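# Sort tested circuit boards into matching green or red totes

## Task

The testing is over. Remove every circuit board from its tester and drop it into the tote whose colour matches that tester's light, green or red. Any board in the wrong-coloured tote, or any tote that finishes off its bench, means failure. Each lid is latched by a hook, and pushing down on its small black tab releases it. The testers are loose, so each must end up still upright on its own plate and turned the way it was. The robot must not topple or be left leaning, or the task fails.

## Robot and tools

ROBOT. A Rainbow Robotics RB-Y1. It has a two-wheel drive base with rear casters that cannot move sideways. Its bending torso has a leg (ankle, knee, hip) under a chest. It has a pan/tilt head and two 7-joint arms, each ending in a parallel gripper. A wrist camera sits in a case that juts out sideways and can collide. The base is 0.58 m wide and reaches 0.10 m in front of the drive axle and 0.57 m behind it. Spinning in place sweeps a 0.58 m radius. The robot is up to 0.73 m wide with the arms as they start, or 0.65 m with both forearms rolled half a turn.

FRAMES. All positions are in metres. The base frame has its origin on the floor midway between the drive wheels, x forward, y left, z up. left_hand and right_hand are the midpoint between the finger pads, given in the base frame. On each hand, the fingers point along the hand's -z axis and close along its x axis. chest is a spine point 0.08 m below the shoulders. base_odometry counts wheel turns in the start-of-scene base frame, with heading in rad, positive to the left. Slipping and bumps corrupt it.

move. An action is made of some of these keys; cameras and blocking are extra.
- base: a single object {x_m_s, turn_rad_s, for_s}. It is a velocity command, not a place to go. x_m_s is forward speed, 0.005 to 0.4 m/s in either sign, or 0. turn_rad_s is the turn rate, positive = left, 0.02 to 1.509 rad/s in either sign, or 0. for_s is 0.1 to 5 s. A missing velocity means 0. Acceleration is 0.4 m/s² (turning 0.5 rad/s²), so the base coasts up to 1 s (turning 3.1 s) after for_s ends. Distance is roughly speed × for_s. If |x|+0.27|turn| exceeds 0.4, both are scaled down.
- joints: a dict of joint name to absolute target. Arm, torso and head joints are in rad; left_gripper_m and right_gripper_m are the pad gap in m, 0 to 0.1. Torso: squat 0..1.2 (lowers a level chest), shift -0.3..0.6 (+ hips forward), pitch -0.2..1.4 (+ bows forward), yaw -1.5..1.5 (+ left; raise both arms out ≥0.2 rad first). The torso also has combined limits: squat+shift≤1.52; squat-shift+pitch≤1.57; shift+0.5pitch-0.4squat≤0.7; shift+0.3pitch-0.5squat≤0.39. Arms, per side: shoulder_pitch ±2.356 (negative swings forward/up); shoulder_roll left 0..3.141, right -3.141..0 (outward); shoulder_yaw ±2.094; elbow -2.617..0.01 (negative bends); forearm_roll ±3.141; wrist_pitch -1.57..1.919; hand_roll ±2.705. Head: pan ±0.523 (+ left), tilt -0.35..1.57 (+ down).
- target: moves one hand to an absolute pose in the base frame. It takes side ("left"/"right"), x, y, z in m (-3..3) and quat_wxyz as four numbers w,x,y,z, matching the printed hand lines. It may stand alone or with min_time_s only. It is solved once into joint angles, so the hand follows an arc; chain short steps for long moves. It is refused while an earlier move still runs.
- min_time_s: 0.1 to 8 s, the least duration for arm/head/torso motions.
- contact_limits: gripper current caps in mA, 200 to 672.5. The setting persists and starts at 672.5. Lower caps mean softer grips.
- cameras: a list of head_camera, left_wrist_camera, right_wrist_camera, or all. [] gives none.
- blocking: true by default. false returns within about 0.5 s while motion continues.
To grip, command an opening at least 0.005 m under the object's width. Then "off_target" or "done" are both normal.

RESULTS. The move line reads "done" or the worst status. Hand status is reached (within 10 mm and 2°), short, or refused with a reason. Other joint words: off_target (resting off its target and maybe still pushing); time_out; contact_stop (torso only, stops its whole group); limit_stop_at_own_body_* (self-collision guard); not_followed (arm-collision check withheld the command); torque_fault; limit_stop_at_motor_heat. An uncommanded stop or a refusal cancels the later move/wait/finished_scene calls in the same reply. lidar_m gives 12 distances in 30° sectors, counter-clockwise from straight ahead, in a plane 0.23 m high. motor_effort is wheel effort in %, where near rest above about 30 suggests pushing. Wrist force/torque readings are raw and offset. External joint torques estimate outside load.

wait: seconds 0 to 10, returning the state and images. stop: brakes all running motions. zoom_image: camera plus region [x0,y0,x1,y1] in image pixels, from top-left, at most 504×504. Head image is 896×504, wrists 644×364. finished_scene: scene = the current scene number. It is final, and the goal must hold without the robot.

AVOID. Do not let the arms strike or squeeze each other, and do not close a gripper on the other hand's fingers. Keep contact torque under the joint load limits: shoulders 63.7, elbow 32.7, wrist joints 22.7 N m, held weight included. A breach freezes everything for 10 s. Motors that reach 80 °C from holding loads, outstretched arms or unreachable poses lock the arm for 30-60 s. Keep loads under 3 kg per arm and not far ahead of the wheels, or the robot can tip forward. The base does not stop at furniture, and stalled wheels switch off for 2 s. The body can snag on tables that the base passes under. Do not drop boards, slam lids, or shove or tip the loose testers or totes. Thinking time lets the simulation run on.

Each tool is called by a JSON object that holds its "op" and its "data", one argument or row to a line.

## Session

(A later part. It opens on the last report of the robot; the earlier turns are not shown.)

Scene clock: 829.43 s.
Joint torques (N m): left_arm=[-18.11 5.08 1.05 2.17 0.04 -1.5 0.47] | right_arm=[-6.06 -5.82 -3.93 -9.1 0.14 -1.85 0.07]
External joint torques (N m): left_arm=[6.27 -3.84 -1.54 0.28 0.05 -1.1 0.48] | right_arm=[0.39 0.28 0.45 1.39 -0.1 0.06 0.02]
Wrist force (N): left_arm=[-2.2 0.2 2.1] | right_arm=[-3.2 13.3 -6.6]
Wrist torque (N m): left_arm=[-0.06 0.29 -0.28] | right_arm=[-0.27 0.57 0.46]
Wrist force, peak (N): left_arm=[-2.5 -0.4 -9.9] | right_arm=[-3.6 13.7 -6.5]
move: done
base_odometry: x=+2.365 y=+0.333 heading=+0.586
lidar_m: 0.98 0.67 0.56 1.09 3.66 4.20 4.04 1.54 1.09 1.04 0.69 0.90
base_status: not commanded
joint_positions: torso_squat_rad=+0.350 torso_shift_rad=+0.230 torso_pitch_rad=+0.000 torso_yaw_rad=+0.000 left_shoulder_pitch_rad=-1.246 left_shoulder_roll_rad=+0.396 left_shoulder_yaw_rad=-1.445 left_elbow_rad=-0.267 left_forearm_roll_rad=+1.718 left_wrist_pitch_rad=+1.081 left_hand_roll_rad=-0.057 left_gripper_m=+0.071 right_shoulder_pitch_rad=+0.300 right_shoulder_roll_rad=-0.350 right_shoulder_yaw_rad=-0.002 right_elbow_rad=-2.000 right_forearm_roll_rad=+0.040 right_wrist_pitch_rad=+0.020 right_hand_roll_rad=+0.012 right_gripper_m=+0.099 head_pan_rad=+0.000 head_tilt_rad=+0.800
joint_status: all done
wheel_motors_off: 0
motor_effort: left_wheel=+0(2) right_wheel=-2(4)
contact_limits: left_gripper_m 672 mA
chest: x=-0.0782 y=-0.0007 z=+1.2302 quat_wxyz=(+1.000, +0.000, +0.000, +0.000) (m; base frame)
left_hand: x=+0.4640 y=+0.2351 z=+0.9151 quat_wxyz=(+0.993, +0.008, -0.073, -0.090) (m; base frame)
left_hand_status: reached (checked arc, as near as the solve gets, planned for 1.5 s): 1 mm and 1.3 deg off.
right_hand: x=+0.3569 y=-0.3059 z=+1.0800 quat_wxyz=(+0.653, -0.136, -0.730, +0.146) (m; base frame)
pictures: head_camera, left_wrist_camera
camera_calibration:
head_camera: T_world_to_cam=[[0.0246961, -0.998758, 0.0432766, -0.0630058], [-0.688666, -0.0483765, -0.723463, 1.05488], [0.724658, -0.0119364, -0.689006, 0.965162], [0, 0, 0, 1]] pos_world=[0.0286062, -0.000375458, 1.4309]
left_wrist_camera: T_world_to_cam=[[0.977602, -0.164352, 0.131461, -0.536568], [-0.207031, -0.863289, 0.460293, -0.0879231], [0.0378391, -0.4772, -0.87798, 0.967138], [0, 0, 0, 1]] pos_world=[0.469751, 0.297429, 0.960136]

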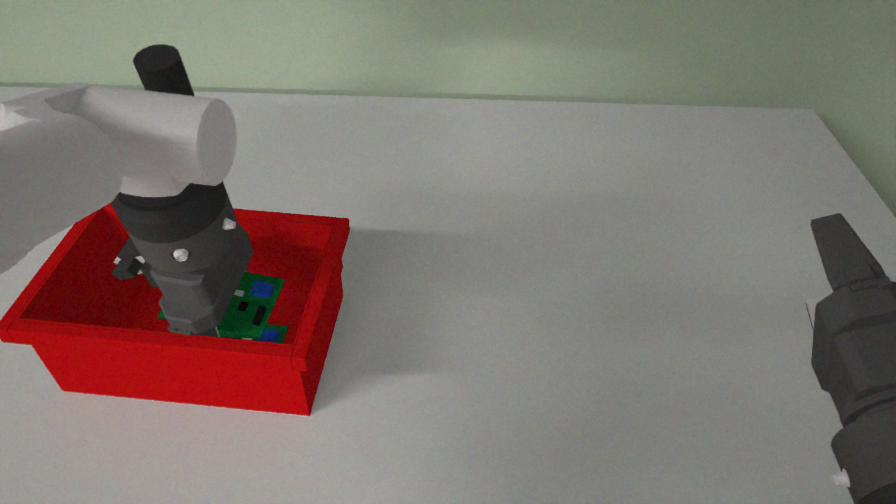

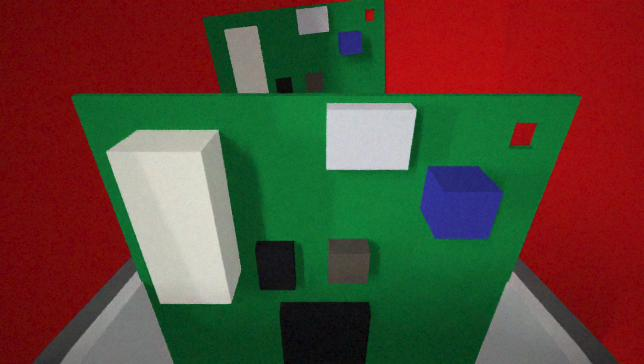

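Contact. Release.

{"op": "move", "data": {
  "joints": {"left_gripper_m":0.08},
  "cameras": ["left_wrist_camera"]
}}

{"op": "move", "data": {
  "target": {"side":"left","x":0.464,"y":0.235,"z":0.955,"quat_wxyz":[0.995,0.006,-0.05,-0.09]},
  "min_time_s": 2,
  "cameras": ["left_wrist_camera"]
}}

{"op": "move", "data": {
  "target": {"side":"left","x":0.462,"y":0.235,"z":1.08,"quat_wxyz":[0.996,0.002,-0.02,-0.09]},
  "min_time_s": 2,
  "cameras": ["left_wrist_camera"]
}}

{"op": "move", "data": {
  "target": {"side":"left","x":0.35,"y":0.2,"z":1.16,"quat_wxyz":[1,0,0,0]},
  "min_time_s": 2,
  "cameras": ["head_camera","left_wrist_camera"]
}}

{"op": "move", "data": {
  "base": {"x_m_s":-0.2,"for_s":2},
  "joints": {"torso_shift_rad":0.05},
  "cameras": ["head_camera"]
}}

Scene clock: 841.73 s.
Joint torques (N m): left_arm=[-18.11 5.13 1.05 2.17 0.14 -1.36 0.52] | right_arm=[-6.06 -5.93 -3.88 -9.22 0.19 -1.88 0.03]
External joint torques (N m): left_arm=[6.27 -3.79 -1.54 0.28 0.16 -0.96 0.53] | right_arm=[0.39 0.17 0.49 1.27 -0.05 0.03 -0.02]
Wrist force (N): left_arm=[-2.5 0.3 1.4] | right_arm=[-3.3 13.4 -6.5]
Wrist torque (N m): left_arm=[-0.08 0.26 -0.26] | right_arm=[-0.29 0.57 0.47]
Wrist force, peak (N): left_arm=[-2.6 0.3 3.1] | right_arm=[-3.5 13.6 -6.7]
move: done
base_odometry: x=+2.365 y=+0.333 heading=+0.586
lidar_m: 0.98 0.66 0.56 1.10 3.66 4.20 4.03 1.54 1.09 1.04 0.68 0.90
base_status: not commanded
joint_positions: torso_squat_rad=+0.350 torso_shift_rad=+0.230 torso_pitch_rad=+0.000 torso_yaw_rad=+0.000 left_shoulder_pitch_rad=-1.246 left_shoulder_roll_rad=+0.396 left_shoulder_yaw_rad=-1.445 left_elbow_rad=-0.267 left_forearm_roll_rad=+1.718 left_wrist_pitch_rad=+1.081 left_hand_roll_rad=-0.057 left_gripper_m=+0.080 right_shoulder_pitch_rad=+0.300 right_shoulder_roll_rad=-0.350 right_shoulder_yaw_rad=-0.002 right_elbow_rad=-2.000 right_forearm_roll_rad=+0.040 right_wrist_pitch_rad=+0.020 right_hand_roll_rad=+0.012 right_gripper_m=+0.099 head_pan_rad=+0.000 head_tilt_rad=+0.800
joint_status: all done
wheel_motors_off: 0
motor_effort: left_wheel=-1(1) right_wheel=-1(3)
contact_limits: left_gripper_m 672 mA
chest: x=-0.0782 y=-0.0007 z=+1.2302 quat_wxyz=(+1.000, +0.000, +0.000, +0.000) (m; base frame)
left_hand: x=+0.4640 y=+0.2351 z=+0.9151 quat_wxyz=(+0.993, +0.008, -0.073, -0.090) (m; base frame)
right_hand: x=+0.3569 y=-0.3059 z=+1.0800 quat_wxyz=(+0.653, -0.136, -0.730, +0.146) (m; base frame)
pictures: left_wrist_camera
camera_calibration:
left_wrist_camera: T_world_to_cam=[[0.977602, -0.164352, 0.131461, -0.536568], [-0.207031, -0.863289, 0.460293, -0.0879231], [0.0378391, -0.4772, -0.87798, 0.967138], [0, 0, 0, 1]] pos_world=[0.469751, 0.297429, 0.960136]

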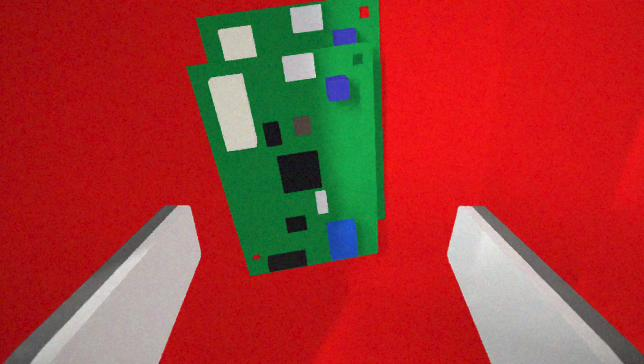

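Scene clock: 844.07 s.
Joint torques (N m): left_arm=[-24.2 10.13 3.99 0.91 0.41 0.07 -0.35] | right_arm=[-5.97 -5.78 -4.34 -8.97 0.17 -1.88 -0.01]
External joint torques (N m): left_arm=[0.62 0.97 1.27 -0.96 0.42 0.37 -0.35] | right_arm=[0.48 0.32 0.03 1.52 -0.07 0.03 -0.06]
Wrist force (N): left_arm=[-2.1 -0.6 -9.4] | right_arm=[-3.7 13.4 -6.6]
Wrist torque (N m): left_arm=[0.01 -0.45 -0.22] | right_arm=[-0.29 0.52 0.45]
Wrist force, peak (N): left_arm=[-1.8 -0.2 -9.6] | right_arm=[-3.7 13.7 -6.6]
move: done
base_odometry: x=+2.365 y=+0.333 heading=+0.586
lidar_m: 0.98 0.67 0.56 1.09 3.66 4.20 4.03 1.54 1.10 1.04 0.69 0.90
base_status: not commanded
joint_positions: torso_squat_rad=+0.350 torso_shift_rad=+0.230 torso_pitch_rad=+0.000 torso_yaw_rad=+0.000 left_shoulder_pitch_rad=-1.319 left_shoulder_roll_rad=+0.427 left_shoulder_yaw_rad=-1.438 left_elbow_rad=-0.278 left_forearm_roll_rad=+1.733 left_wrist_pitch_rad=+1.209 left_hand_roll_rad=-0.058 left_gripper_m=+0.080 right_shoulder_pitch_rad=+0.300 right_shoulder_roll_rad=-0.350 right_shoulder_yaw_rad=-0.002 right_elbow_rad=-2.000 right_forearm_roll_rad=+0.040 right_wrist_pitch_rad=+0.020 right_hand_roll_rad=+0.012 right_gripper_m=+0.099 head_pan_rad=+0.000 head_tilt_rad=+0.800
joint_status: all done
wheel_motors_off: 0
motor_effort: left_wheel=+0(2) right_wheel=-2(3)
contact_limits: left_gripper_m 672 mA
chest: x=-0.0782 y=-0.0007 z=+1.2302 quat_wxyz=(+1.000, +0.000, +0.000, +0.000) (m; base frame)
left_hand: x=+0.4642 y=+0.2350 z=+0.9548 quat_wxyz=(+0.995, +0.006, -0.048, -0.090) (m; base frame)
left_hand_status: reached (checked arc, planned for 2.0 s): 0 mm and 0.2 deg off.
right_hand: x=+0.3570 y=-0.3059 z=+1.0800 quat_wxyz=(+0.653, -0.136, -0.730, +0.146) (m; base frame)
pictures: left_wrist_camera
camera_calibration:
left_wrist_camera: T_world_to_cam=[[0.982933, -0.164371, 0.0826164, -0.497938], [-0.183869, -0.86326, 0.470078, -0.126276], [-0.00594783, -0.477246, -0.87875, 1.02292], [0, 0, 0, 1]] pos_world=[0.472306, 0.297328, 0.999387]

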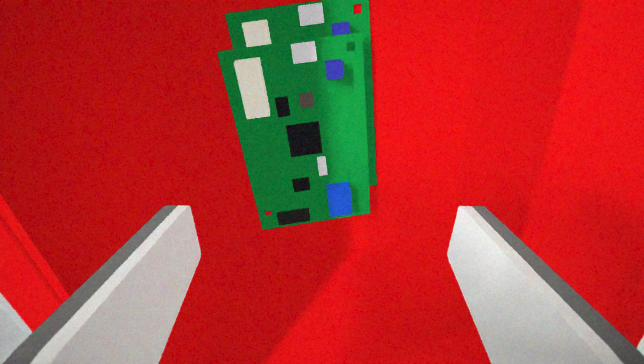

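Scene clock: 846.40 s.
Joint torques (N m): left_arm=[-24.6 10.1 4.07 0.86 0.42 0.15 -0.05] | right_arm=[-5.93 -5.67 -4.1 -9.16 0.14 -1.93 0.12]
External joint torques (N m): left_arm=[0.74 0.8 1.12 -0.91 0.4 0.31 -0.05] | right_arm=[0.52 0.43 0.28 1.33 -0.09 -0.02 0.07]
Wrist force (N): left_arm=[-1.6 -0.2 -9.6] | right_arm=[-3.6 13.3 -6.4]
Wrist torque (N m): left_arm=[-0.02 -0.42 -0.21] | right_arm=[-0.27 0.53 0.46]
Wrist force, peak (N): left_arm=[-2.2 -0.4 -9.7] | right_arm=[-3.4 13.7 -6.8]
move: done
base_odometry: x=+2.365 y=+0.333 heading=+0.586
lidar_m: 0.98 0.68 0.56 1.10 3.65 4.21 4.03 1.53 1.10 1.04 0.69 0.91
base_status: not commanded
joint_positions: torso_squat_rad=+0.350 torso_shift_rad=+0.230 torso_pitch_rad=+0.000 torso_yaw_rad=+0.000 left_shoulder_pitch_rad=-1.539 left_shoulder_roll_rad=+0.518 left_shoulder_yaw_rad=-1.418 left_elbow_rad=-0.298 left_forearm_roll_rad=+1.765 left_wrist_pitch_rad=+1.516 left_hand_roll_rad=-0.058 left_gripper_m=+0.080 right_shoulder_pitch_rad=+0.300 right_shoulder_roll_rad=-0.350 right_shoulder_yaw_rad=-0.002 right_elbow_rad=-2.000 right_forearm_roll_rad=+0.040 right_wrist_pitch_rad=+0.020 right_hand_roll_rad=+0.012 right_gripper_m=+0.099 head_pan_rad=+0.000 head_tilt_rad=+0.800
joint_status: all done
wheel_motors_off: 0
motor_effort: left_wheel=+0(2) right_wheel=-1(4)
contact_limits: left_gripper_m 672 mA
chest: x=-0.0782 y=-0.0007 z=+1.2302 quat_wxyz=(+1.000, +0.000, +0.000, +0.000) (m; base frame)
left_hand: x=+0.4625 y=+0.2351 z=+1.0798 quat_wxyz=(+0.996, +0.001, -0.012, -0.090) (m; base frame)
left_hand_status: reached (checked arc, planned for 2.0 s): 1 mm and 0.9 deg off.
right_hand: x=+0.3570 y=-0.3059 z=+1.0800 quat_wxyz=(+0.653, -0.136, -0.730, +0.146) (m; base frame)
pictures: left_wrist_camera
camera_calibration:
left_wrist_camera: T_world_to_cam=[[0.986365, -0.164146, 0.0118417, -0.431802], [-0.149264, -0.861993, 0.484446, -0.217152], [-0.0693123, -0.479609, -0.874741, 1.15838], [0, 0, 0, 1]] pos_world=[0.473791, 0.29751, 1.1236]

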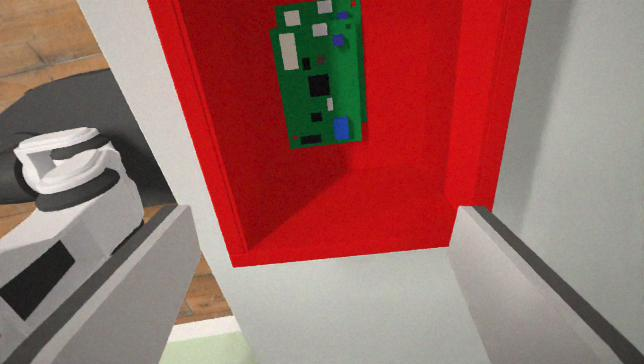

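Scene clock: 848.73 s.
Joint torques (N m): left_arm=[-19.69 7.01 8.36 2 0.3 0.05 0.08] | right_arm=[-6.08 -5.72 -4.16 -9.19 0.1 -1.9 0.02]
External joint torques (N m): left_arm=[0.53 0.18 -1.28 -0.83 0.26 0.11 0.08] | right_arm=[0.37 0.38 0.22 1.3 -0.13 0.01 -0.03]
Wrist force (N): left_arm=[-1.3 -0.5 -9.4] | right_arm=[-3.4 13.4 -6.5]
Wrist torque (N m): left_arm=[0.01 -0.34 -0.19] | right_arm=[-0.29 0.57 0.45]
Wrist force, peak (N): left_arm=[-2.1 -0.2 -10.1] | right_arm=[-3.5 13.6 -7.0]
move: done
base_odometry: x=+2.365 y=+0.333 heading=+0.586
lidar_m: 0.98 0.67 0.57 1.09 3.65 4.20 4.03 1.53 1.10 1.05 0.68 0.90
base_status: not commanded
joint_positions: torso_squat_rad=+0.350 torso_shift_rad=+0.230 torso_pitch_rad=+0.000 torso_yaw_rad=+0.000 left_shoulder_pitch_rad=-1.690 left_shoulder_roll_rad=+1.071 left_shoulder_yaw_rad=-1.463 left_elbow_rad=-1.467 left_forearm_roll_rad=+1.898 left_wrist_pitch_rad=+1.523 left_hand_roll_rad=+0.773 left_gripper_m=+0.080 right_shoulder_pitch_rad=+0.300 right_shoulder_roll_rad=-0.350 right_shoulder_yaw_rad=-0.002 right_elbow_rad=-2.000 right_forearm_roll_rad=+0.040 right_wrist_pitch_rad=+0.020 right_hand_roll_rad=+0.012 right_gripper_m=+0.099 head_pan_rad=+0.000 head_tilt_rad=+0.800
joint_status: all done
wheel_motors_off: 0
motor_effort: left_wheel=+0(2) right_wheel=-2(4)
contact_limits: left_gripper_m 672 mA
chest: x=-0.0782 y=-0.0007 z=+1.2302 quat_wxyz=(+1.000, +0.000, +0.000, +0.000) (m; base frame)
left_hand: x=+0.3499 y=+0.1996 z=+1.1602 quat_wxyz=(+1.000, -0.001, +0.002, -0.001) (m; base frame)
left_hand_status: reached (checked arc, planned for 2.0 s): 0 mm and 0.3 deg off.
right_hand: x=+0.3570 y=-0.3059 z=+1.0800 quat_wxyz=(+0.653, -0.136, -0.730, +0.146) (m; base frame)
pictures: head_camera, left_wrist_camera
camera_calibration:
head_camera: T_world_to_cam=[[0.0247677, -0.998753, 0.0433507, -0.0631135], [-0.688663, -0.0484795, -0.723459, 1.05488], [0.724658, -0.0119356, -0.689005, 0.965161], [0, 0, 0, 1]] pos_world=[0.0286061, -0.000375081, 1.4309]
left_wrist_camera: T_world_to_cam=[[0.999775, 0.013677, -0.016231, -0.335119], [0.0198787, -0.87139, 0.490188, -0.367467], [-0.00743923, -0.4904, -0.871466, 1.18059], [0, 0, 0, 1]] pos_world=[0.351131, 0.263337, 1.20353]

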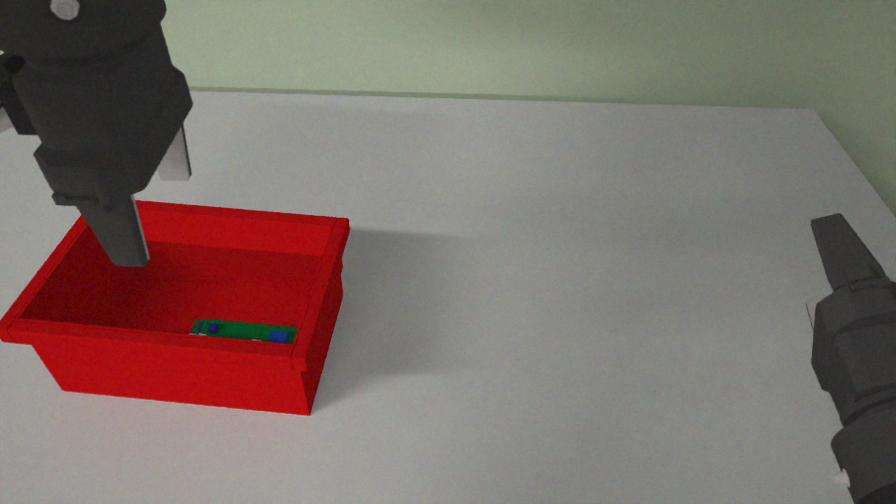

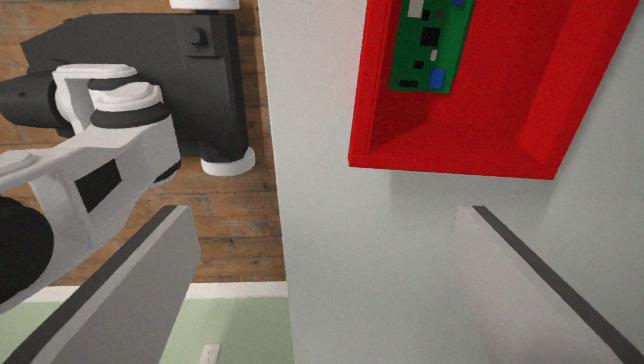

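Scene clock: 851.70 s.
Joint torques (N m): left_arm=[-19.28 6.96 8.93 2.35 0.38 0.03 0.14] | right_arm=[-6.02 -5.77 -3.8 -9.02 0.11 -1.9 0.04]
External joint torques (N m): left_arm=[0.93 0.12 -0.71 -0.49 0.35 0.09 0.14] | right_arm=[0.44 0.34 0.58 1.47 -0.13 0.01 -0.01]
Wrist force (N): left_arm=[-1.9 -0.1 -9.3] | right_arm=[-3.7 13.8 -6.3]
Wrist torque (N m): left_arm=[-0.04 -0.44 -0.19] | right_arm=[-0.34 0.52 0.46]
Wrist force, peak (N): left_arm=[-1.0 -0.6 -9.9] | right_arm=[-3.6 13.9 -6.7]
move: done
base_odometry: x=+2.032 y=+0.112 heading=+0.587
lidar_m: 1.38 0.86 1.02 2.66 3.68 3.81 3.63 1.55 1.11 1.06 1.06 0.94
base_status: done (sent for 2 of 2 s)
joint_positions: torso_squat_rad=+0.350 torso_shift_rad=+0.050 torso_pitch_rad=+0.000 torso_yaw_rad=+0.000 left_shoulder_pitch_rad=-1.690 left_shoulder_roll_rad=+1.071 left_shoulder_yaw_rad=-1.463 left_elbow_rad=-1.467 left_forearm_roll_rad=+1.898 left_wrist_pitch_rad=+1.523 left_hand_roll_rad=+0.773 left_gripper_m=+0.080 right_shoulder_pitch_rad=+0.300 right_shoulder_roll_rad=-0.350 right_shoulder_yaw_rad=-0.002 right_elbow_rad=-2.000 right_forearm_roll_rad=+0.040 right_wrist_pitch_rad=+0.020 right_hand_roll_rad=+0.012 right_gripper_m=+0.099 head_pan_rad=+0.000 head_tilt_rad=+0.800
joint_status: all done
wheel_motors_off: 0
motor_effort: left_wheel=+6(23) right_wheel=-2(26)
contact_limits: left_gripper_m 672 mA
chest: x=-0.1952 y=-0.0007 z=+1.2467 quat_wxyz=(+1.000, +0.000, +0.000, +0.000) (m; base frame)
left_hand: x=+0.2329 y=+0.1996 z=+1.1767 quat_wxyz=(+1.000, -0.001, +0.002, -0.001) (m; base frame)
right_hand: x=+0.2400 y=-0.3059 z=+1.0965 quat_wxyz=(+0.653, -0.136, -0.730, +0.146) (m; base frame)
pictures: head_camera
camera_calibration:
head_camera: T_world_to_cam=[[0.0247685, -0.998753, 0.0433471, -0.0609257], [-0.688713, -0.0484766, -0.723411, 0.986167], [0.72461, -0.0119359, -0.689055, 1.06138], [0, 0, 0, 1]] pos_world=[-0.0883938, -0.000375092, 1.4474]

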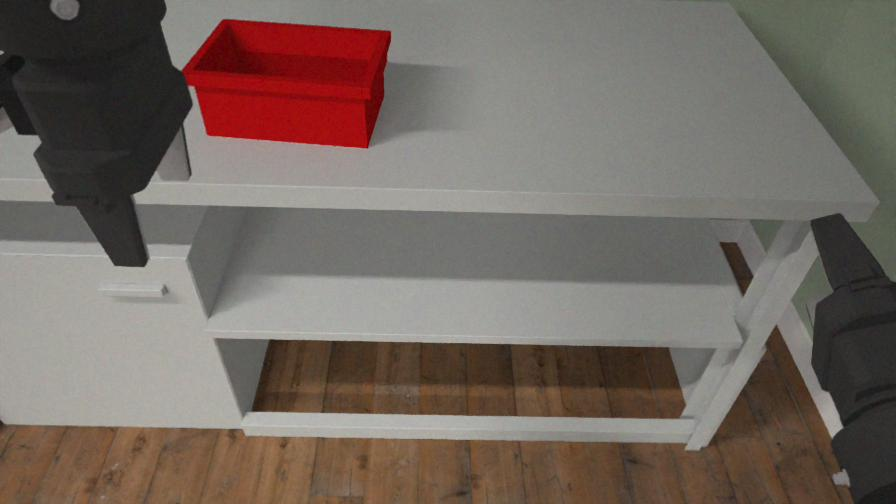

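{"op": "finished_scene", "data": {
  "scene": 2
}}

The scene is finished: the task was done.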